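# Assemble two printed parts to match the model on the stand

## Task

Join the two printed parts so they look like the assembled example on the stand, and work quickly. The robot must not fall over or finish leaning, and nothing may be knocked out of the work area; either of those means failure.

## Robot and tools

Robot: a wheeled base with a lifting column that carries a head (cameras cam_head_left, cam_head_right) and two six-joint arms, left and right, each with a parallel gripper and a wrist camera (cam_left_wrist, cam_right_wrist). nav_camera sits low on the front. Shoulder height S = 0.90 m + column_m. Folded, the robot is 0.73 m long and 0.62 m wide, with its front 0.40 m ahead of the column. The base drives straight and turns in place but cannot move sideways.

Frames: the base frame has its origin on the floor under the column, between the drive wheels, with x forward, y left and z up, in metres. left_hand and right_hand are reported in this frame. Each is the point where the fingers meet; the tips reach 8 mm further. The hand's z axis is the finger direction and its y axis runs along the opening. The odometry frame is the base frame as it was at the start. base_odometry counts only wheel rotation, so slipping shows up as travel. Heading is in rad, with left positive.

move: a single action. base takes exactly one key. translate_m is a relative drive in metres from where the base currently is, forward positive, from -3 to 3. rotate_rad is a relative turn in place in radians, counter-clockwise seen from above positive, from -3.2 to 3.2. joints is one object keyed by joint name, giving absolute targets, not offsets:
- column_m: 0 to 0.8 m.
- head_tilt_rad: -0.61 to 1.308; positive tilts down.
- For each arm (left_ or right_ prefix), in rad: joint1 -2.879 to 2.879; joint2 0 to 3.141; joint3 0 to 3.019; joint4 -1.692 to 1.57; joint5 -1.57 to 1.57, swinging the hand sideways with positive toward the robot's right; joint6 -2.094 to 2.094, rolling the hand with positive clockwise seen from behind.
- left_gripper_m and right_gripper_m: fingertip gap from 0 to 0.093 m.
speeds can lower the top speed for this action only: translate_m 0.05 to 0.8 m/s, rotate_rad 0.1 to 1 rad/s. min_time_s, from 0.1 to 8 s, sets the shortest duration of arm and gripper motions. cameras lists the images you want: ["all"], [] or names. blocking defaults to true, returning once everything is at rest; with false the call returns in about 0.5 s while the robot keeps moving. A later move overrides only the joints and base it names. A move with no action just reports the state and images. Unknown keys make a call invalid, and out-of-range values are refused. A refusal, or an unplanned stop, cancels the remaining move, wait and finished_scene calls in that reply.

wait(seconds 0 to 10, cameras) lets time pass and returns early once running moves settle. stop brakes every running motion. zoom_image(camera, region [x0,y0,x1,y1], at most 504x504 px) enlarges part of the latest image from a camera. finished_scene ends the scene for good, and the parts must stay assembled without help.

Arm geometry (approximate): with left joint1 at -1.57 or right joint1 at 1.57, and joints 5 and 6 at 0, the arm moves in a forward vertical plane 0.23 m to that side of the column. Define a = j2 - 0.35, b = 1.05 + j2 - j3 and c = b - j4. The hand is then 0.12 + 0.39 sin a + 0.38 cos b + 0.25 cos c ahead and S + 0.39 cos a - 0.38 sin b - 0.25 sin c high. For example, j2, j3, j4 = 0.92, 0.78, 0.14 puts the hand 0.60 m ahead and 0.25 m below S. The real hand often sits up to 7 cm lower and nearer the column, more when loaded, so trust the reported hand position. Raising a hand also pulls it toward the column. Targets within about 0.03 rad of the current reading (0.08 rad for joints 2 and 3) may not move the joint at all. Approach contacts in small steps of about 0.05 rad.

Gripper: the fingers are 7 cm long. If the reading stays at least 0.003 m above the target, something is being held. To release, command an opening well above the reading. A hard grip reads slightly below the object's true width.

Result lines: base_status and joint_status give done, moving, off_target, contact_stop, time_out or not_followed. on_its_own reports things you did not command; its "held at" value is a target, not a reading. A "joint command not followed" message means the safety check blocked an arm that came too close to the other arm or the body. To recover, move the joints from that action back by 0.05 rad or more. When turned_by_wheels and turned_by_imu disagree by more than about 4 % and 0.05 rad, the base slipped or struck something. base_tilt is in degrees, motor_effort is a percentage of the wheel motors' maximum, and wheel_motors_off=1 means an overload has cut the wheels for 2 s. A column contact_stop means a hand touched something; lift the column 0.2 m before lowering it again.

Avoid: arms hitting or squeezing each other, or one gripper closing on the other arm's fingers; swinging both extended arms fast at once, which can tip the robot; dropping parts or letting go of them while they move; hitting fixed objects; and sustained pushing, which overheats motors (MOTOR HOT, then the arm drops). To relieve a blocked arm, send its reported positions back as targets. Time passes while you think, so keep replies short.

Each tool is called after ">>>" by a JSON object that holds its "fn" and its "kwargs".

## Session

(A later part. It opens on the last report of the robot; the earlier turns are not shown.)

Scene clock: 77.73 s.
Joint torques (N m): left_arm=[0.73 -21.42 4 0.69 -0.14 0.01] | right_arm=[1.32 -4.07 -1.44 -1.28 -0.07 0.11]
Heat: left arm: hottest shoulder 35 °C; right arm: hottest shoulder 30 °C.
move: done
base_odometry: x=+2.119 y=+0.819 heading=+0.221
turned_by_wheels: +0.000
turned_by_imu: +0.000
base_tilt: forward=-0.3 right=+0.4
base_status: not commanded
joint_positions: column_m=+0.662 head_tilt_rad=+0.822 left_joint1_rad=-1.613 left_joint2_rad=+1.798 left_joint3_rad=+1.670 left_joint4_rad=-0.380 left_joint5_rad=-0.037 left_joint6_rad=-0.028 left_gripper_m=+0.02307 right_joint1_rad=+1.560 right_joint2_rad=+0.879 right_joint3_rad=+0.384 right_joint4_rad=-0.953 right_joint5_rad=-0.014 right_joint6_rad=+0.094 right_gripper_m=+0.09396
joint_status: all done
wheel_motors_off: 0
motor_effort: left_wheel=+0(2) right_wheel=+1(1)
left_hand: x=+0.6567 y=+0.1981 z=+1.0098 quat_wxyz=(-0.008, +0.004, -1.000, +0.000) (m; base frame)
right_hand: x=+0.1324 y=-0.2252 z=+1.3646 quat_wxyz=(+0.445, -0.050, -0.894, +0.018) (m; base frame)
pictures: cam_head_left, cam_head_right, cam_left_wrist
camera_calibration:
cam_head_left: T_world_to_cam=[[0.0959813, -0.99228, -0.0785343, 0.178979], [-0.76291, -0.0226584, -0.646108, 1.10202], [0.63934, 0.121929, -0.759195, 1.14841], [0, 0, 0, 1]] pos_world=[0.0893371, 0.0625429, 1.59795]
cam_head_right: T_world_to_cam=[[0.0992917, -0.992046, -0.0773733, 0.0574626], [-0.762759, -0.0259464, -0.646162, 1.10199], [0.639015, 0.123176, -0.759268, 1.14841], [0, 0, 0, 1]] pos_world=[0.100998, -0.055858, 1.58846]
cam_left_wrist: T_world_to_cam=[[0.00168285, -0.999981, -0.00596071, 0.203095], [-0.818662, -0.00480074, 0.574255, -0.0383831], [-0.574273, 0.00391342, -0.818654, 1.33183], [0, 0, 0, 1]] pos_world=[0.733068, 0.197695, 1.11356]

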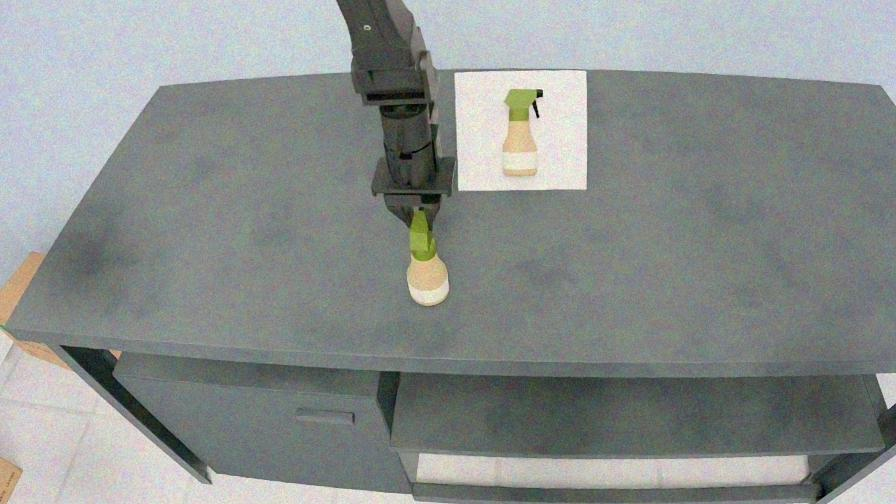

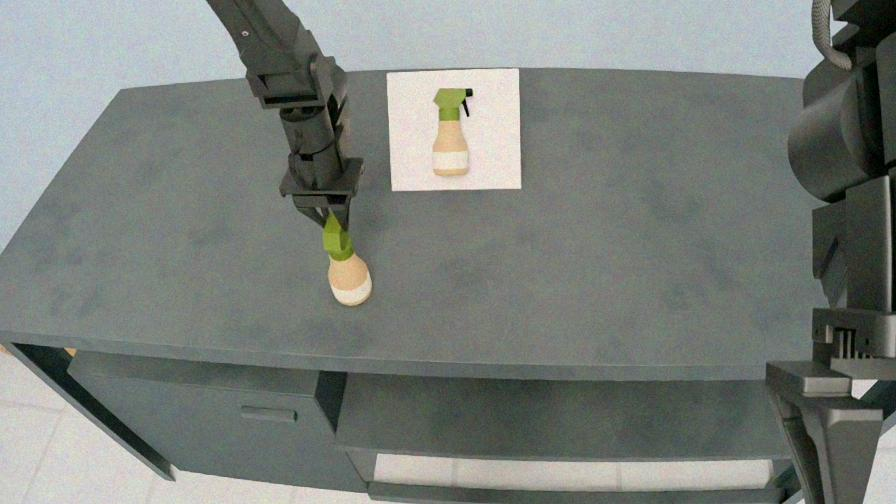

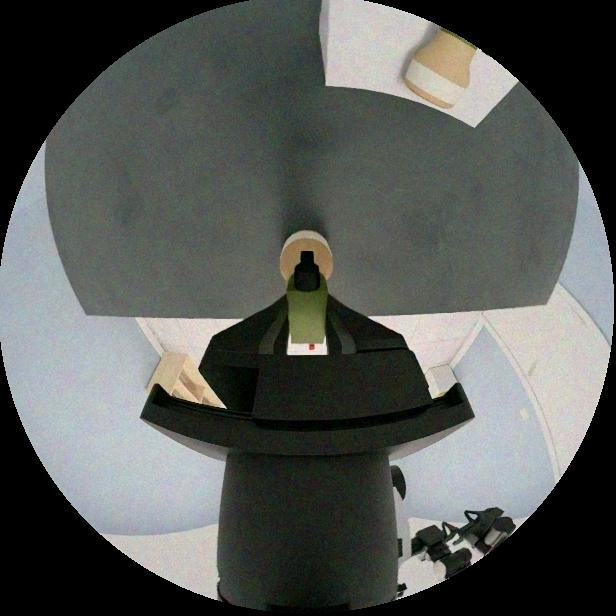

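>>> {"fn": "move", "kwargs": {"joints": {"column_m": 0.65}, "cameras": ["cam_head_left", "cam_head_right"]}}

>>> {"fn": "zoom_image", "kwargs": {"camera": "cam_head_left", "region": [380, 210, 480, 320]}}

>>> {"fn": "zoom_image", "kwargs": {"camera": "cam_head_right", "region": [300, 210, 400, 320]}}

Scene clock: 79.47 s.
Joint torques (N m): left_arm=[0.73 -20.31 4.19 0.92 -0.11 0.01] | right_arm=[1.32 -4.01 -1.43 -1.28 -0.07 0.11]
Heat: left arm: hottest shoulder 35 °C; right arm: hottest shoulder 30 °C.
move: done
base_odometry: x=+2.119 y=+0.819 heading=+0.221
turned_by_wheels: +0.000
turned_by_imu: +0.000
base_tilt: forward=-0.3 right=+0.4
base_status: not commanded
joint_positions: column_m=+0.650 head_tilt_rad=+0.822 left_joint1_rad=-1.613 left_joint2_rad=+1.781 left_joint3_rad=+1.670 left_joint4_rad=-0.385 left_joint5_rad=-0.037 left_joint6_rad=-0.028 left_gripper_m=+0.02307 right_joint1_rad=+1.560 right_joint2_rad=+0.879 right_joint3_rad=+0.384 right_joint4_rad=-0.953 right_joint5_rad=-0.014 right_joint6_rad=+0.094 right_gripper_m=+0.09396
joint_status: all done
wheel_motors_off: 0
motor_effort: left_wheel=+0(1) right_wheel=+1(1)
left_hand: x=+0.6652 y=+0.1983 z=+1.0072 quat_wxyz=(-0.014, +0.004, -1.000, +0.000) (m; base frame)
right_hand: x=+0.1324 y=-0.2252 z=+1.3526 quat_wxyz=(+0.445, -0.050, -0.894, +0.018) (m; base frame)
pictures: cam_head_left, cam_head_right
camera_calibration:
cam_head_left: T_world_to_cam=[[0.0959813, -0.99228, -0.0785343, 0.178045], [-0.76291, -0.0226584, -0.646108, 1.09433], [0.63934, 0.121929, -0.759195, 1.13938], [0, 0, 0, 1]] pos_world=[0.0893371, 0.0625429, 1.58605]
cam_head_right: T_world_to_cam=[[0.0992917, -0.992046, -0.0773733, 0.0565342], [-0.762759, -0.0259464, -0.646162, 1.09424], [0.639015, 0.123176, -0.759268, 1.1393], [0, 0, 0, 1]] pos_world=[0.100998, -0.055858, 1.57646]

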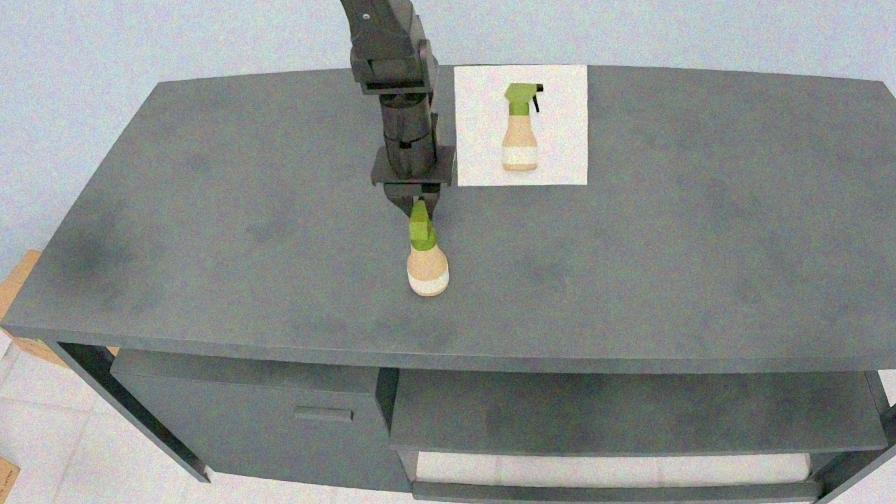

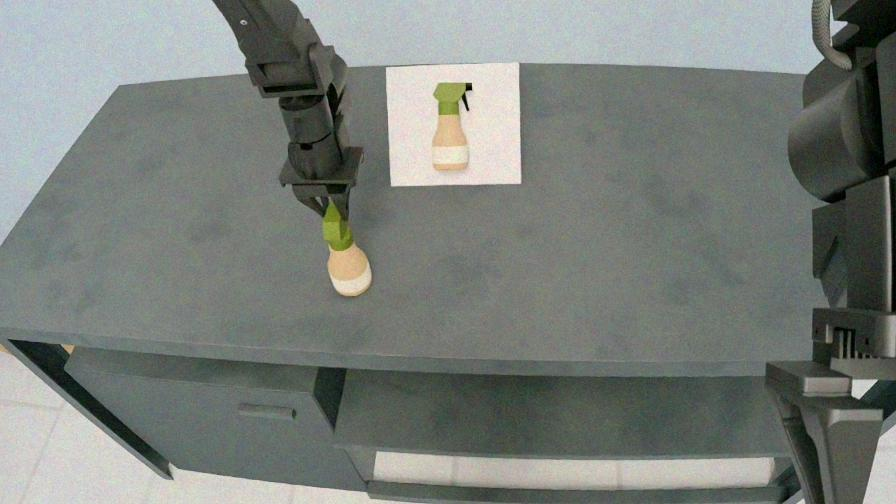

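Scaled by 4.582.

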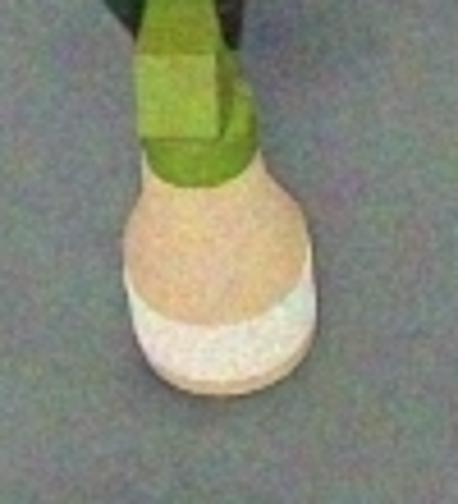

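Scaled by 4.582.

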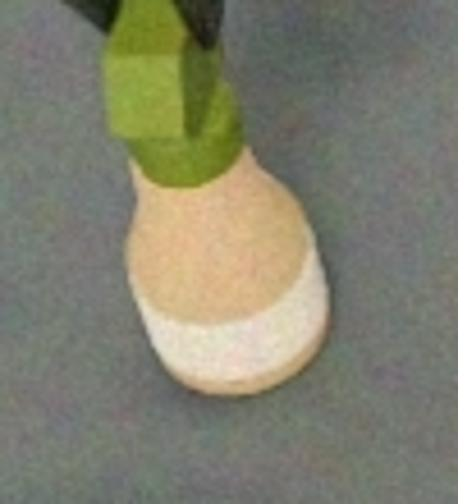

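>>> {"fn": "move", "kwargs": {"joints": {"left_joint2_rad": 1.845, "left_joint3_rad": 1.722, "left_joint4_rad": -0.366}, "cameras": ["cam_head_left", "cam_head_right"]}}

>>> {"fn": "zoom_image", "kwargs": {"camera": "cam_head_left", "region": [380, 200, 480, 310]}}

>>> {"fn": "zoom_image", "kwargs": {"camera": "cam_head_right", "region": [300, 200, 400, 310]}}

Scene clock: 83.70 s.
Joint torques (N m): left_arm=[0.73 -16.97 7.15 1.02 -0.11 0.01] | right_arm=[1.32 -4.01 -1.4 -1.28 -0.07 0.11]
Heat: left arm: hottest shoulder 35 °C; right arm: hottest shoulder 30 °C.
move: done
base_odometry: x=+2.119 y=+0.819 heading=+0.221
turned_by_wheels: +0.000
turned_by_imu: +0.000
base_tilt: forward=-0.3 right=+0.4
base_status: not commanded
joint_positions: column_m=+0.650 head_tilt_rad=+0.822 left_joint1_rad=-1.613 left_joint2_rad=+1.784 left_joint3_rad=+1.684 left_joint4_rad=-0.385 left_joint5_rad=-0.037 left_joint6_rad=-0.028 left_gripper_m=+0.02307 right_joint1_rad=+1.560 right_joint2_rad=+0.879 right_joint3_rad=+0.384 right_joint4_rad=-0.953 right_joint5_rad=-0.014 right_joint6_rad=+0.094 right_gripper_m=+0.09396
joint_status: all done
wheel_motors_off: 0
motor_effort: left_wheel=+0(1) right_wheel=+1(2)
left_hand: x=+0.6715 y=+0.1983 z=+1.0076 quat_wxyz=(-0.020, +0.004, -1.000, +0.000) (m; base frame)
right_hand: x=+0.1324 y=-0.2252 z=+1.3526 quat_wxyz=(+0.445, -0.050, -0.894, +0.018) (m; base frame)
pictures: cam_head_left, cam_head_right
camera_calibration:
cam_head_left: T_world_to_cam=[[0.0959813, -0.99228, -0.0785343, 0.178045], [-0.76291, -0.0226584, -0.646108, 1.09433], [0.63934, 0.121929, -0.759195, 1.13938], [0, 0, 0, 1]] pos_world=[0.0893371, 0.0625429, 1.58605]
cam_head_right: T_world_to_cam=[[0.0992917, -0.992046, -0.0773733, 0.0565342], [-0.762759, -0.0259464, -0.646162, 1.09424], [0.639015, 0.123176, -0.759268, 1.1393], [0, 0, 0, 1]] pos_world=[0.100998, -0.055858, 1.57646]

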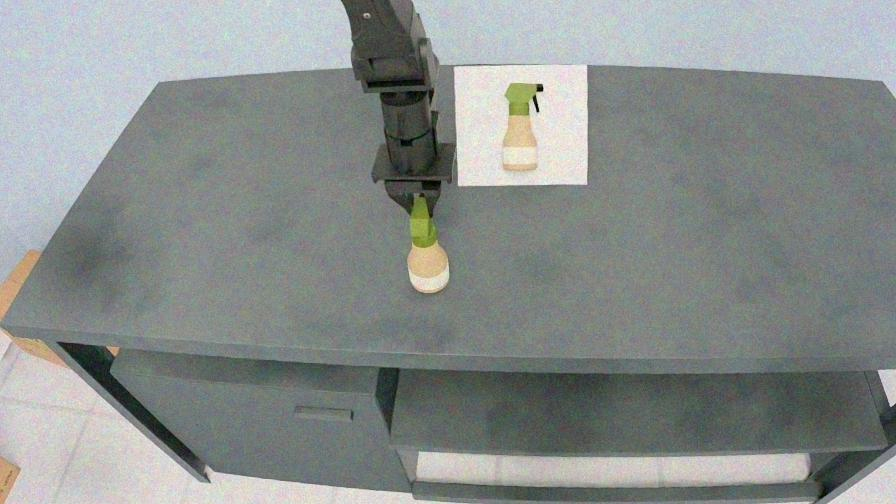

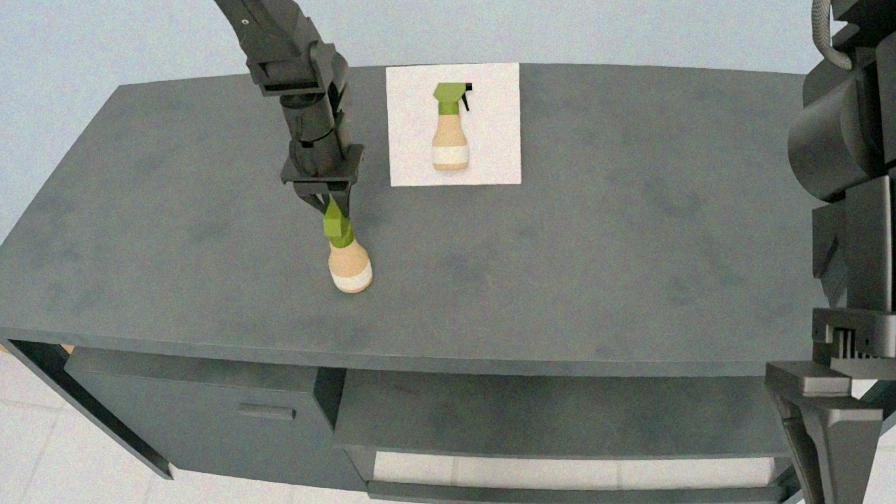

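Scaled by 4.582.

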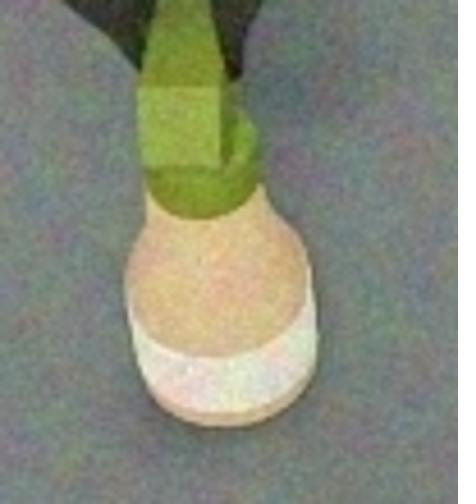

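Scaled by 4.582.

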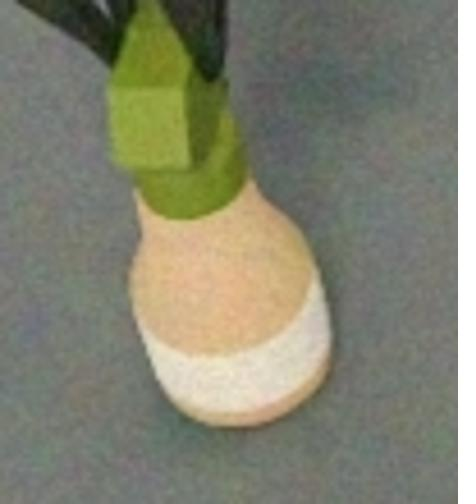

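>>> {"fn": "move", "kwargs": {"joints": {"left_joint1_rad": -1.613, "left_joint2_rad": 1.784, "left_joint3_rad": 1.684, "left_joint4_rad": -0.385, "left_joint5_rad": -0.037, "left_joint6_rad": -0.028}}}

>>> {"fn": "move", "kwargs": {"joints": {"left_gripper_m": 0.06}, "min_time_s": 1.2, "cameras": ["cam_head_left", "cam_head_right", "cam_left_wrist"]}}

>>> {"fn": "zoom_image", "kwargs": {"camera": "cam_head_left", "region": [370, 170, 490, 310]}}

>>> {"fn": "zoom_image", "kwargs": {"camera": "cam_left_wrist", "region": [220, 210, 400, 390]}}

Scene clock: 86.53 s.
Joint torques (N m): left_arm=[0.67 -21.71 3.86 0.42 -0.1 -0.02] | right_arm=[1.32 -4.01 -1.43 -1.28 -0.07 0.11]
Heat: left arm: hottest shoulder 35 °C; right arm: hottest shoulder 30 °C.
move: done
base_odometry: x=+2.119 y=+0.819 heading=+0.221
turned_by_wheels: +0.000
turned_by_imu: +0.000
base_tilt: forward=-0.2 right=+0.4
base_status: not commanded
joint_positions: column_m=+0.650 head_tilt_rad=+0.822 left_joint1_rad=-1.613 left_joint2_rad=+1.783 left_joint3_rad=+1.684 left_joint4_rad=-0.390 left_joint5_rad=-0.037 left_joint6_rad=-0.031 left_gripper_m=+0.02307 right_joint1_rad=+1.560 right_joint2_rad=+0.879 right_joint3_rad=+0.384 right_joint4_rad=-0.953 right_joint5_rad=-0.014 right_joint6_rad=+0.094 right_gripper_m=+0.09396
joint_status: all done
wheel_motors_off: 0
motor_effort: left_wheel=+0(1) right_wheel=+1(1)
left_hand: x=+0.6707 y=+0.1983 z=+1.0081 quat_wxyz=(-0.017, +0.006, -1.000, +0.000) (m; base frame)
right_hand: x=+0.1324 y=-0.2252 z=+1.3526 quat_wxyz=(+0.445, -0.050, -0.894, +0.018) (m; base frame)
pictures: none

Scene clock: 88.03 s.
Joint torques (N m): left_arm=[0.67 -21.71 3.9 0.44 -0.11 -0.03] | right_arm=[1.32 -4.07 -1.43 -1.28 -0.07 0.11]
Heat: left arm: hottest shoulder 35 °C; right arm: hottest shoulder 30 °C.
move: done
base_odometry: x=+2.119 y=+0.819 heading=+0.221
turned_by_wheels: +0.000
turned_by_imu: +0.000
base_tilt: forward=-0.3 right=+0.5
base_status: not commanded
joint_positions: column_m=+0.650 head_tilt_rad=+0.822 left_joint1_rad=-1.613 left_joint2_rad=+1.783 left_joint3_rad=+1.684 left_joint4_rad=-0.390 left_joint5_rad=-0.037 left_joint6_rad=-0.031 left_gripper_m=+0.05993 right_joint1_rad=+1.560 right_joint2_rad=+0.879 right_joint3_rad=+0.384 right_joint4_rad=-0.953 right_joint5_rad=-0.014 right_joint6_rad=+0.094 right_gripper_m=+0.09396
joint_status: all done
wheel_motors_off: 0
motor_effort: left_wheel=+0(1) right_wheel=+0(2)
left_hand: x=+0.6707 y=+0.1983 z=+1.0081 quat_wxyz=(-0.017, +0.006, -1.000, +0.000) (m; base frame)
right_hand: x=+0.1324 y=-0.2252 z=+1.3526 quat_wxyz=(+0.445, -0.050, -0.894, +0.018) (m; base frame)
pictures: cam_head_left, cam_head_right, cam_left_wrist
camera_calibration:
cam_head_left: T_world_to_cam=[[0.0959813, -0.99228, -0.0785343, 0.178045], [-0.76291, -0.0226584, -0.646108, 1.09433], [0.63934, 0.121929, -0.759195, 1.13938], [0, 0, 0, 1]] pos_world=[0.0893371, 0.0625429, 1.58605]
cam_head_right: T_world_to_cam=[[0.0992917, -0.992046, -0.0773733, 0.0565342], [-0.762759, -0.0259464, -0.646162, 1.09424], [0.639015, 0.123176, -0.759268, 1.1393], [0, 0, 0, 1]] pos_world=[0.100998, -0.055858, 1.57646]
cam_left_wrist: T_world_to_cam=[[0.00545333, -0.999966, -0.00622724, 0.200964], [-0.829229, -0.00800244, 0.558852, -0.00276684], [-0.558883, 0.00211621, -0.829244, 1.33929], [0, 0, 0, 1]] pos_world=[0.745115, 0.198101, 1.11339]

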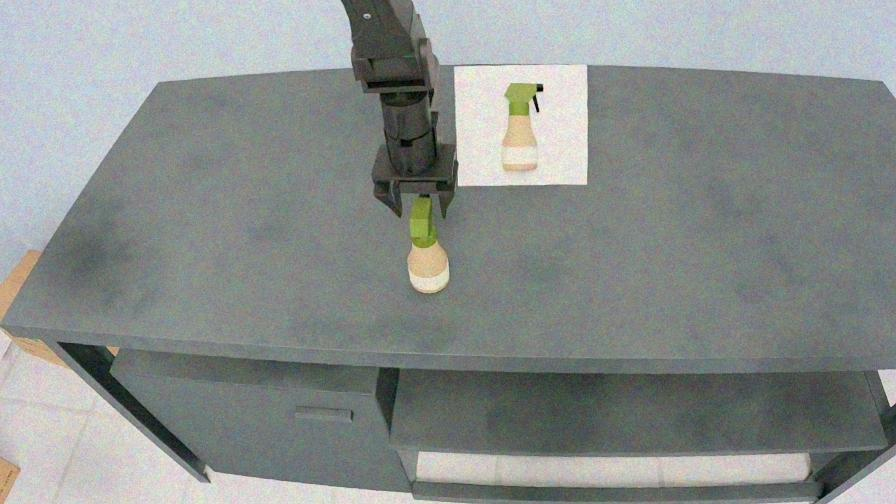

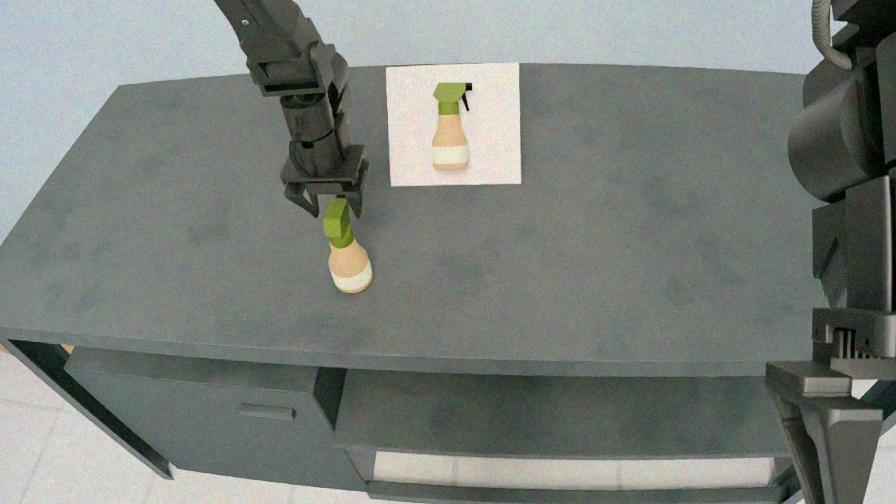

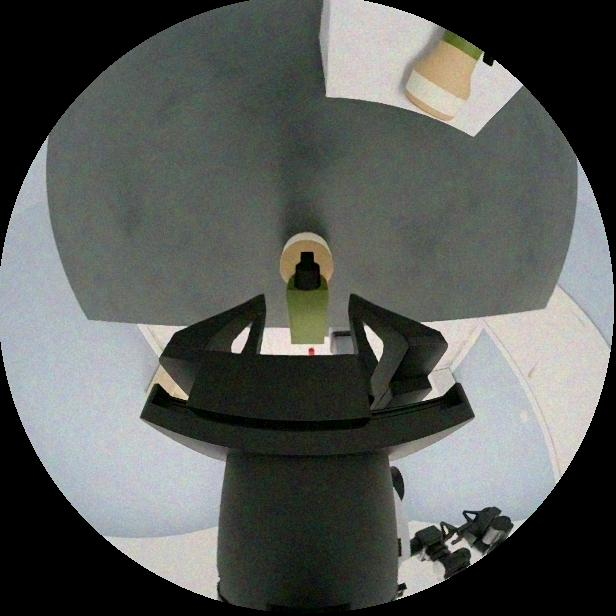

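Scaled by 3.600.

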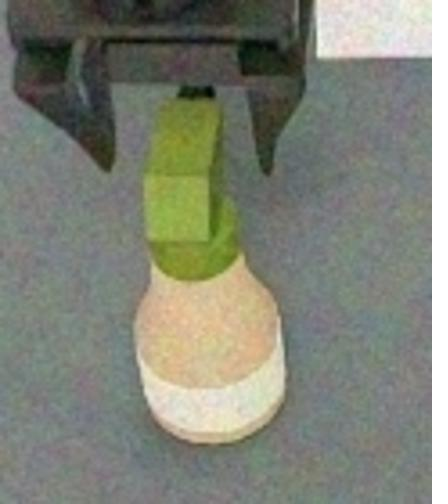

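Scaled by 2.800 from the camera's 616x616 image, which has a finer 880x880 frame.

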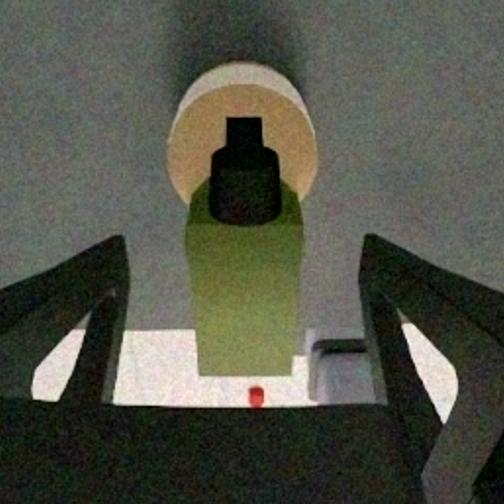

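>>> {"fn": "move", "kwargs": {"joints": {"column_m": 0.76}, "cameras": ["cam_head_left", "cam_head_right", "cam_left_wrist"]}}

>>> {"fn": "zoom_image", "kwargs": {"camera": "cam_left_wrist", "region": [260, 190, 360, 290]}}

>>> {"fn": "zoom_image", "kwargs": {"camera": "cam_head_left", "region": [380, 240, 480, 350]}}

>>> {"fn": "zoom_image", "kwargs": {"camera": "cam_head_right", "region": [300, 240, 400, 350]}}

Scene clock: 90.50 s.
Joint torques (N m): left_arm=[0.67 -21.6 3.86 0.43 -0.11 -0.02] | right_arm=[1.32 -4.07 -1.43 -1.28 -0.07 0.11]
Heat: left arm: hottest shoulder 35 °C; right arm: hottest shoulder 30 °C.
move: done
base_odometry: x=+2.119 y=+0.819 heading=+0.221
turned_by_wheels: +0.000
turned_by_imu: +0.000
base_tilt: forward=-0.3 right=+0.4
base_status: not commanded
joint_positions: column_m=+0.760 head_tilt_rad=+0.822 left_joint1_rad=-1.613 left_joint2_rad=+1.783 left_joint3_rad=+1.684 left_joint4_rad=-0.390 left_joint5_rad=-0.037 left_joint6_rad=-0.031 left_gripper_m=+0.05993 right_joint1_rad=+1.560 right_joint2_rad=+0.879 right_joint3_rad=+0.384 right_joint4_rad=-0.953 right_joint5_rad=-0.014 right_joint6_rad=+0.094 right_gripper_m=+0.09396
joint_status: all done
wheel_motors_off: 0
motor_effort: left_wheel=+0(1) right_wheel=+0(1)
left_hand: x=+0.6707 y=+0.1983 z=+1.1180 quat_wxyz=(-0.017, +0.006, -1.000, +0.000) (m; base frame)
right_hand: x=+0.1324 y=-0.2252 z=+1.4624 quat_wxyz=(+0.445, -0.050, -0.894, +0.018) (m; base frame)
pictures: cam_head_left, cam_head_right, cam_left_wrist
camera_calibration:
cam_head_left: T_world_to_cam=[[0.0959745, -0.99228, -0.0785401, 0.186678], [-0.762911, -0.0226496, -0.646107, 1.16527], [0.63934, 0.121929, -0.759195, 1.22274], [0, 0, 0, 1]] pos_world=[0.0893372, 0.0625428, 1.69585]
cam_head_right: T_world_to_cam=[[0.0992849, -0.992046, -0.0773791, 0.0650501], [-0.76276, -0.0259375, -0.646161, 1.16511], [0.639015, 0.123176, -0.759268, 1.22273], [0, 0, 0, 1]] pos_world=[0.100898, -0.0558581, 1.68626]
cam_left_wrist: T_world_to_cam=[[0.00545333, -0.999966, -0.00622724, 0.201648], [-0.829229, -0.00800244, 0.558852, -0.0641288], [-0.558883, 0.00211621, -0.829244, 1.43034], [0, 0, 0, 1]] pos_world=[0.745115, 0.198101, 1.22319]

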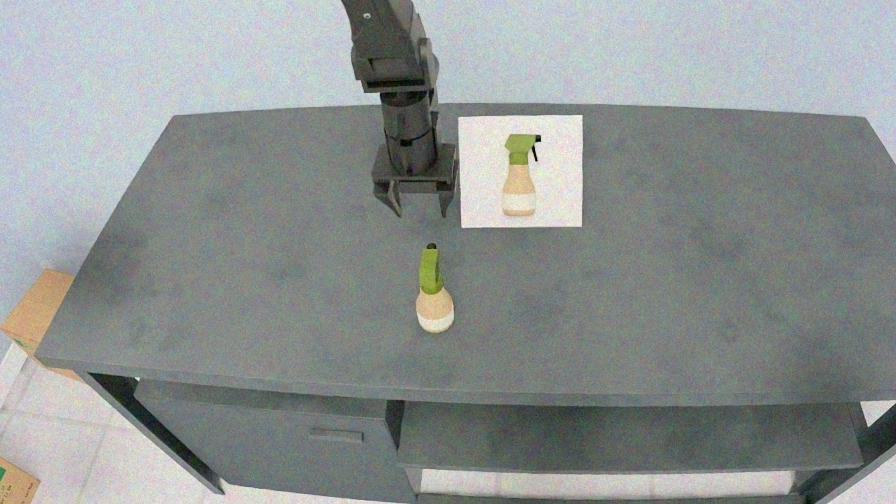

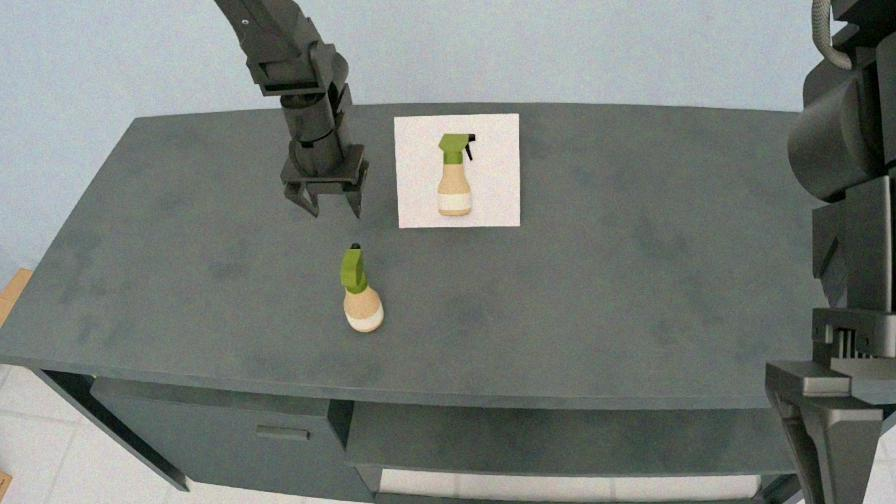

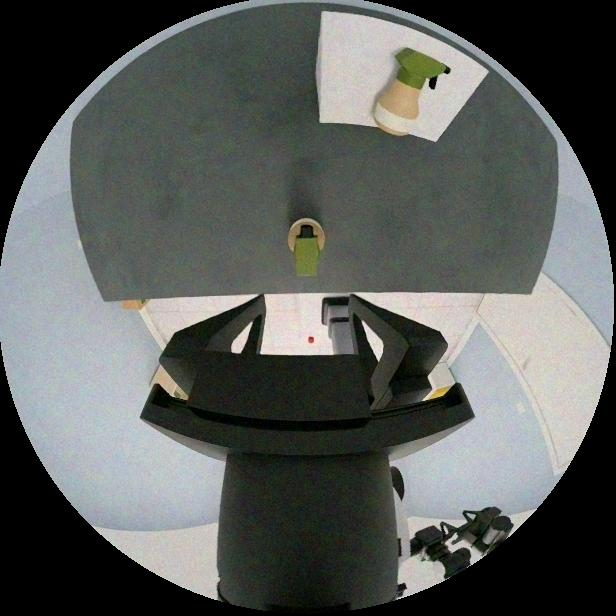

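Scaled by 5.040 from the camera's 616x616 image, which has a finer 880x880 frame.

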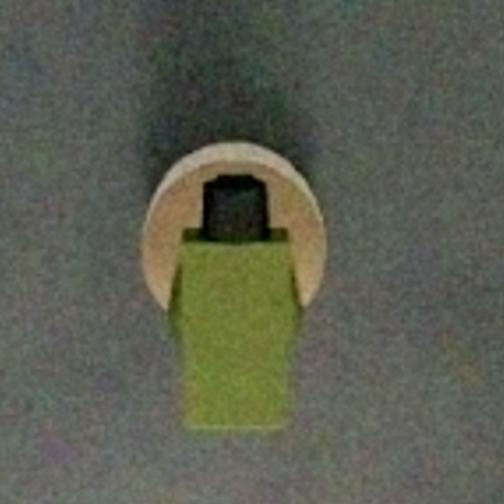

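Scaled by 4.582.

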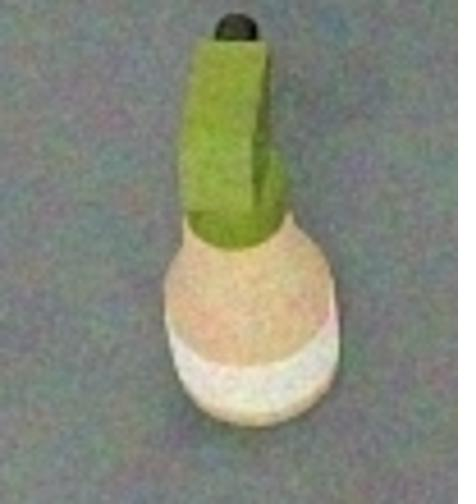

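Scaled by 4.582.

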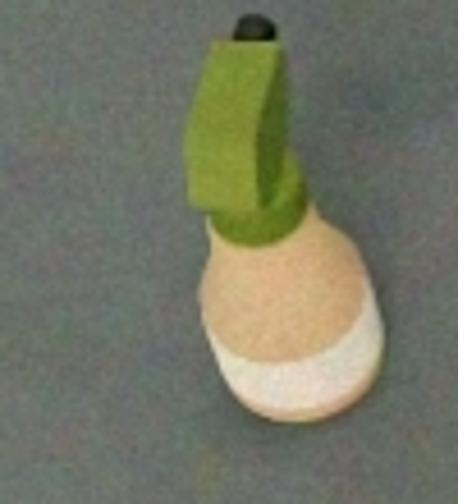

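>>> {"fn": "zoom_image", "kwargs": {"camera": "cam_head_left", "region": [412, 270, 452, 310]}}

>>> {"fn": "zoom_image", "kwargs": {"camera": "cam_head_left", "region": [490, 125, 550, 225]}}

>>> {"fn": "zoom_image", "kwargs": {"camera": "cam_left_wrist", "region": [365, 35, 465, 145]}}

Scaled by 12.600.

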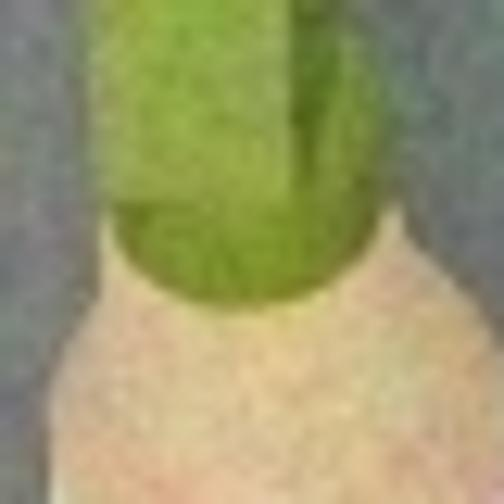

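Scaled by 5.040.

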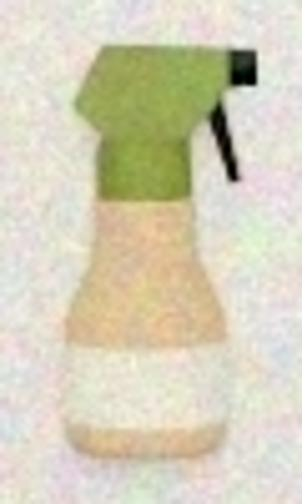

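Scaled by 4.582 from the camera's 616x616 image, which has a finer 880x880 frame.

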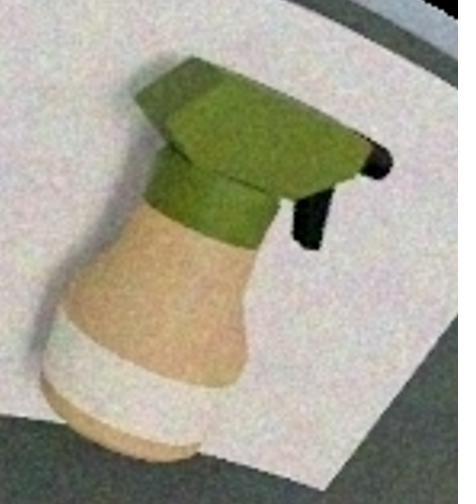

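>>> {"fn": "finished_scene", "kwargs": {}}

The scene is finished: the task was done.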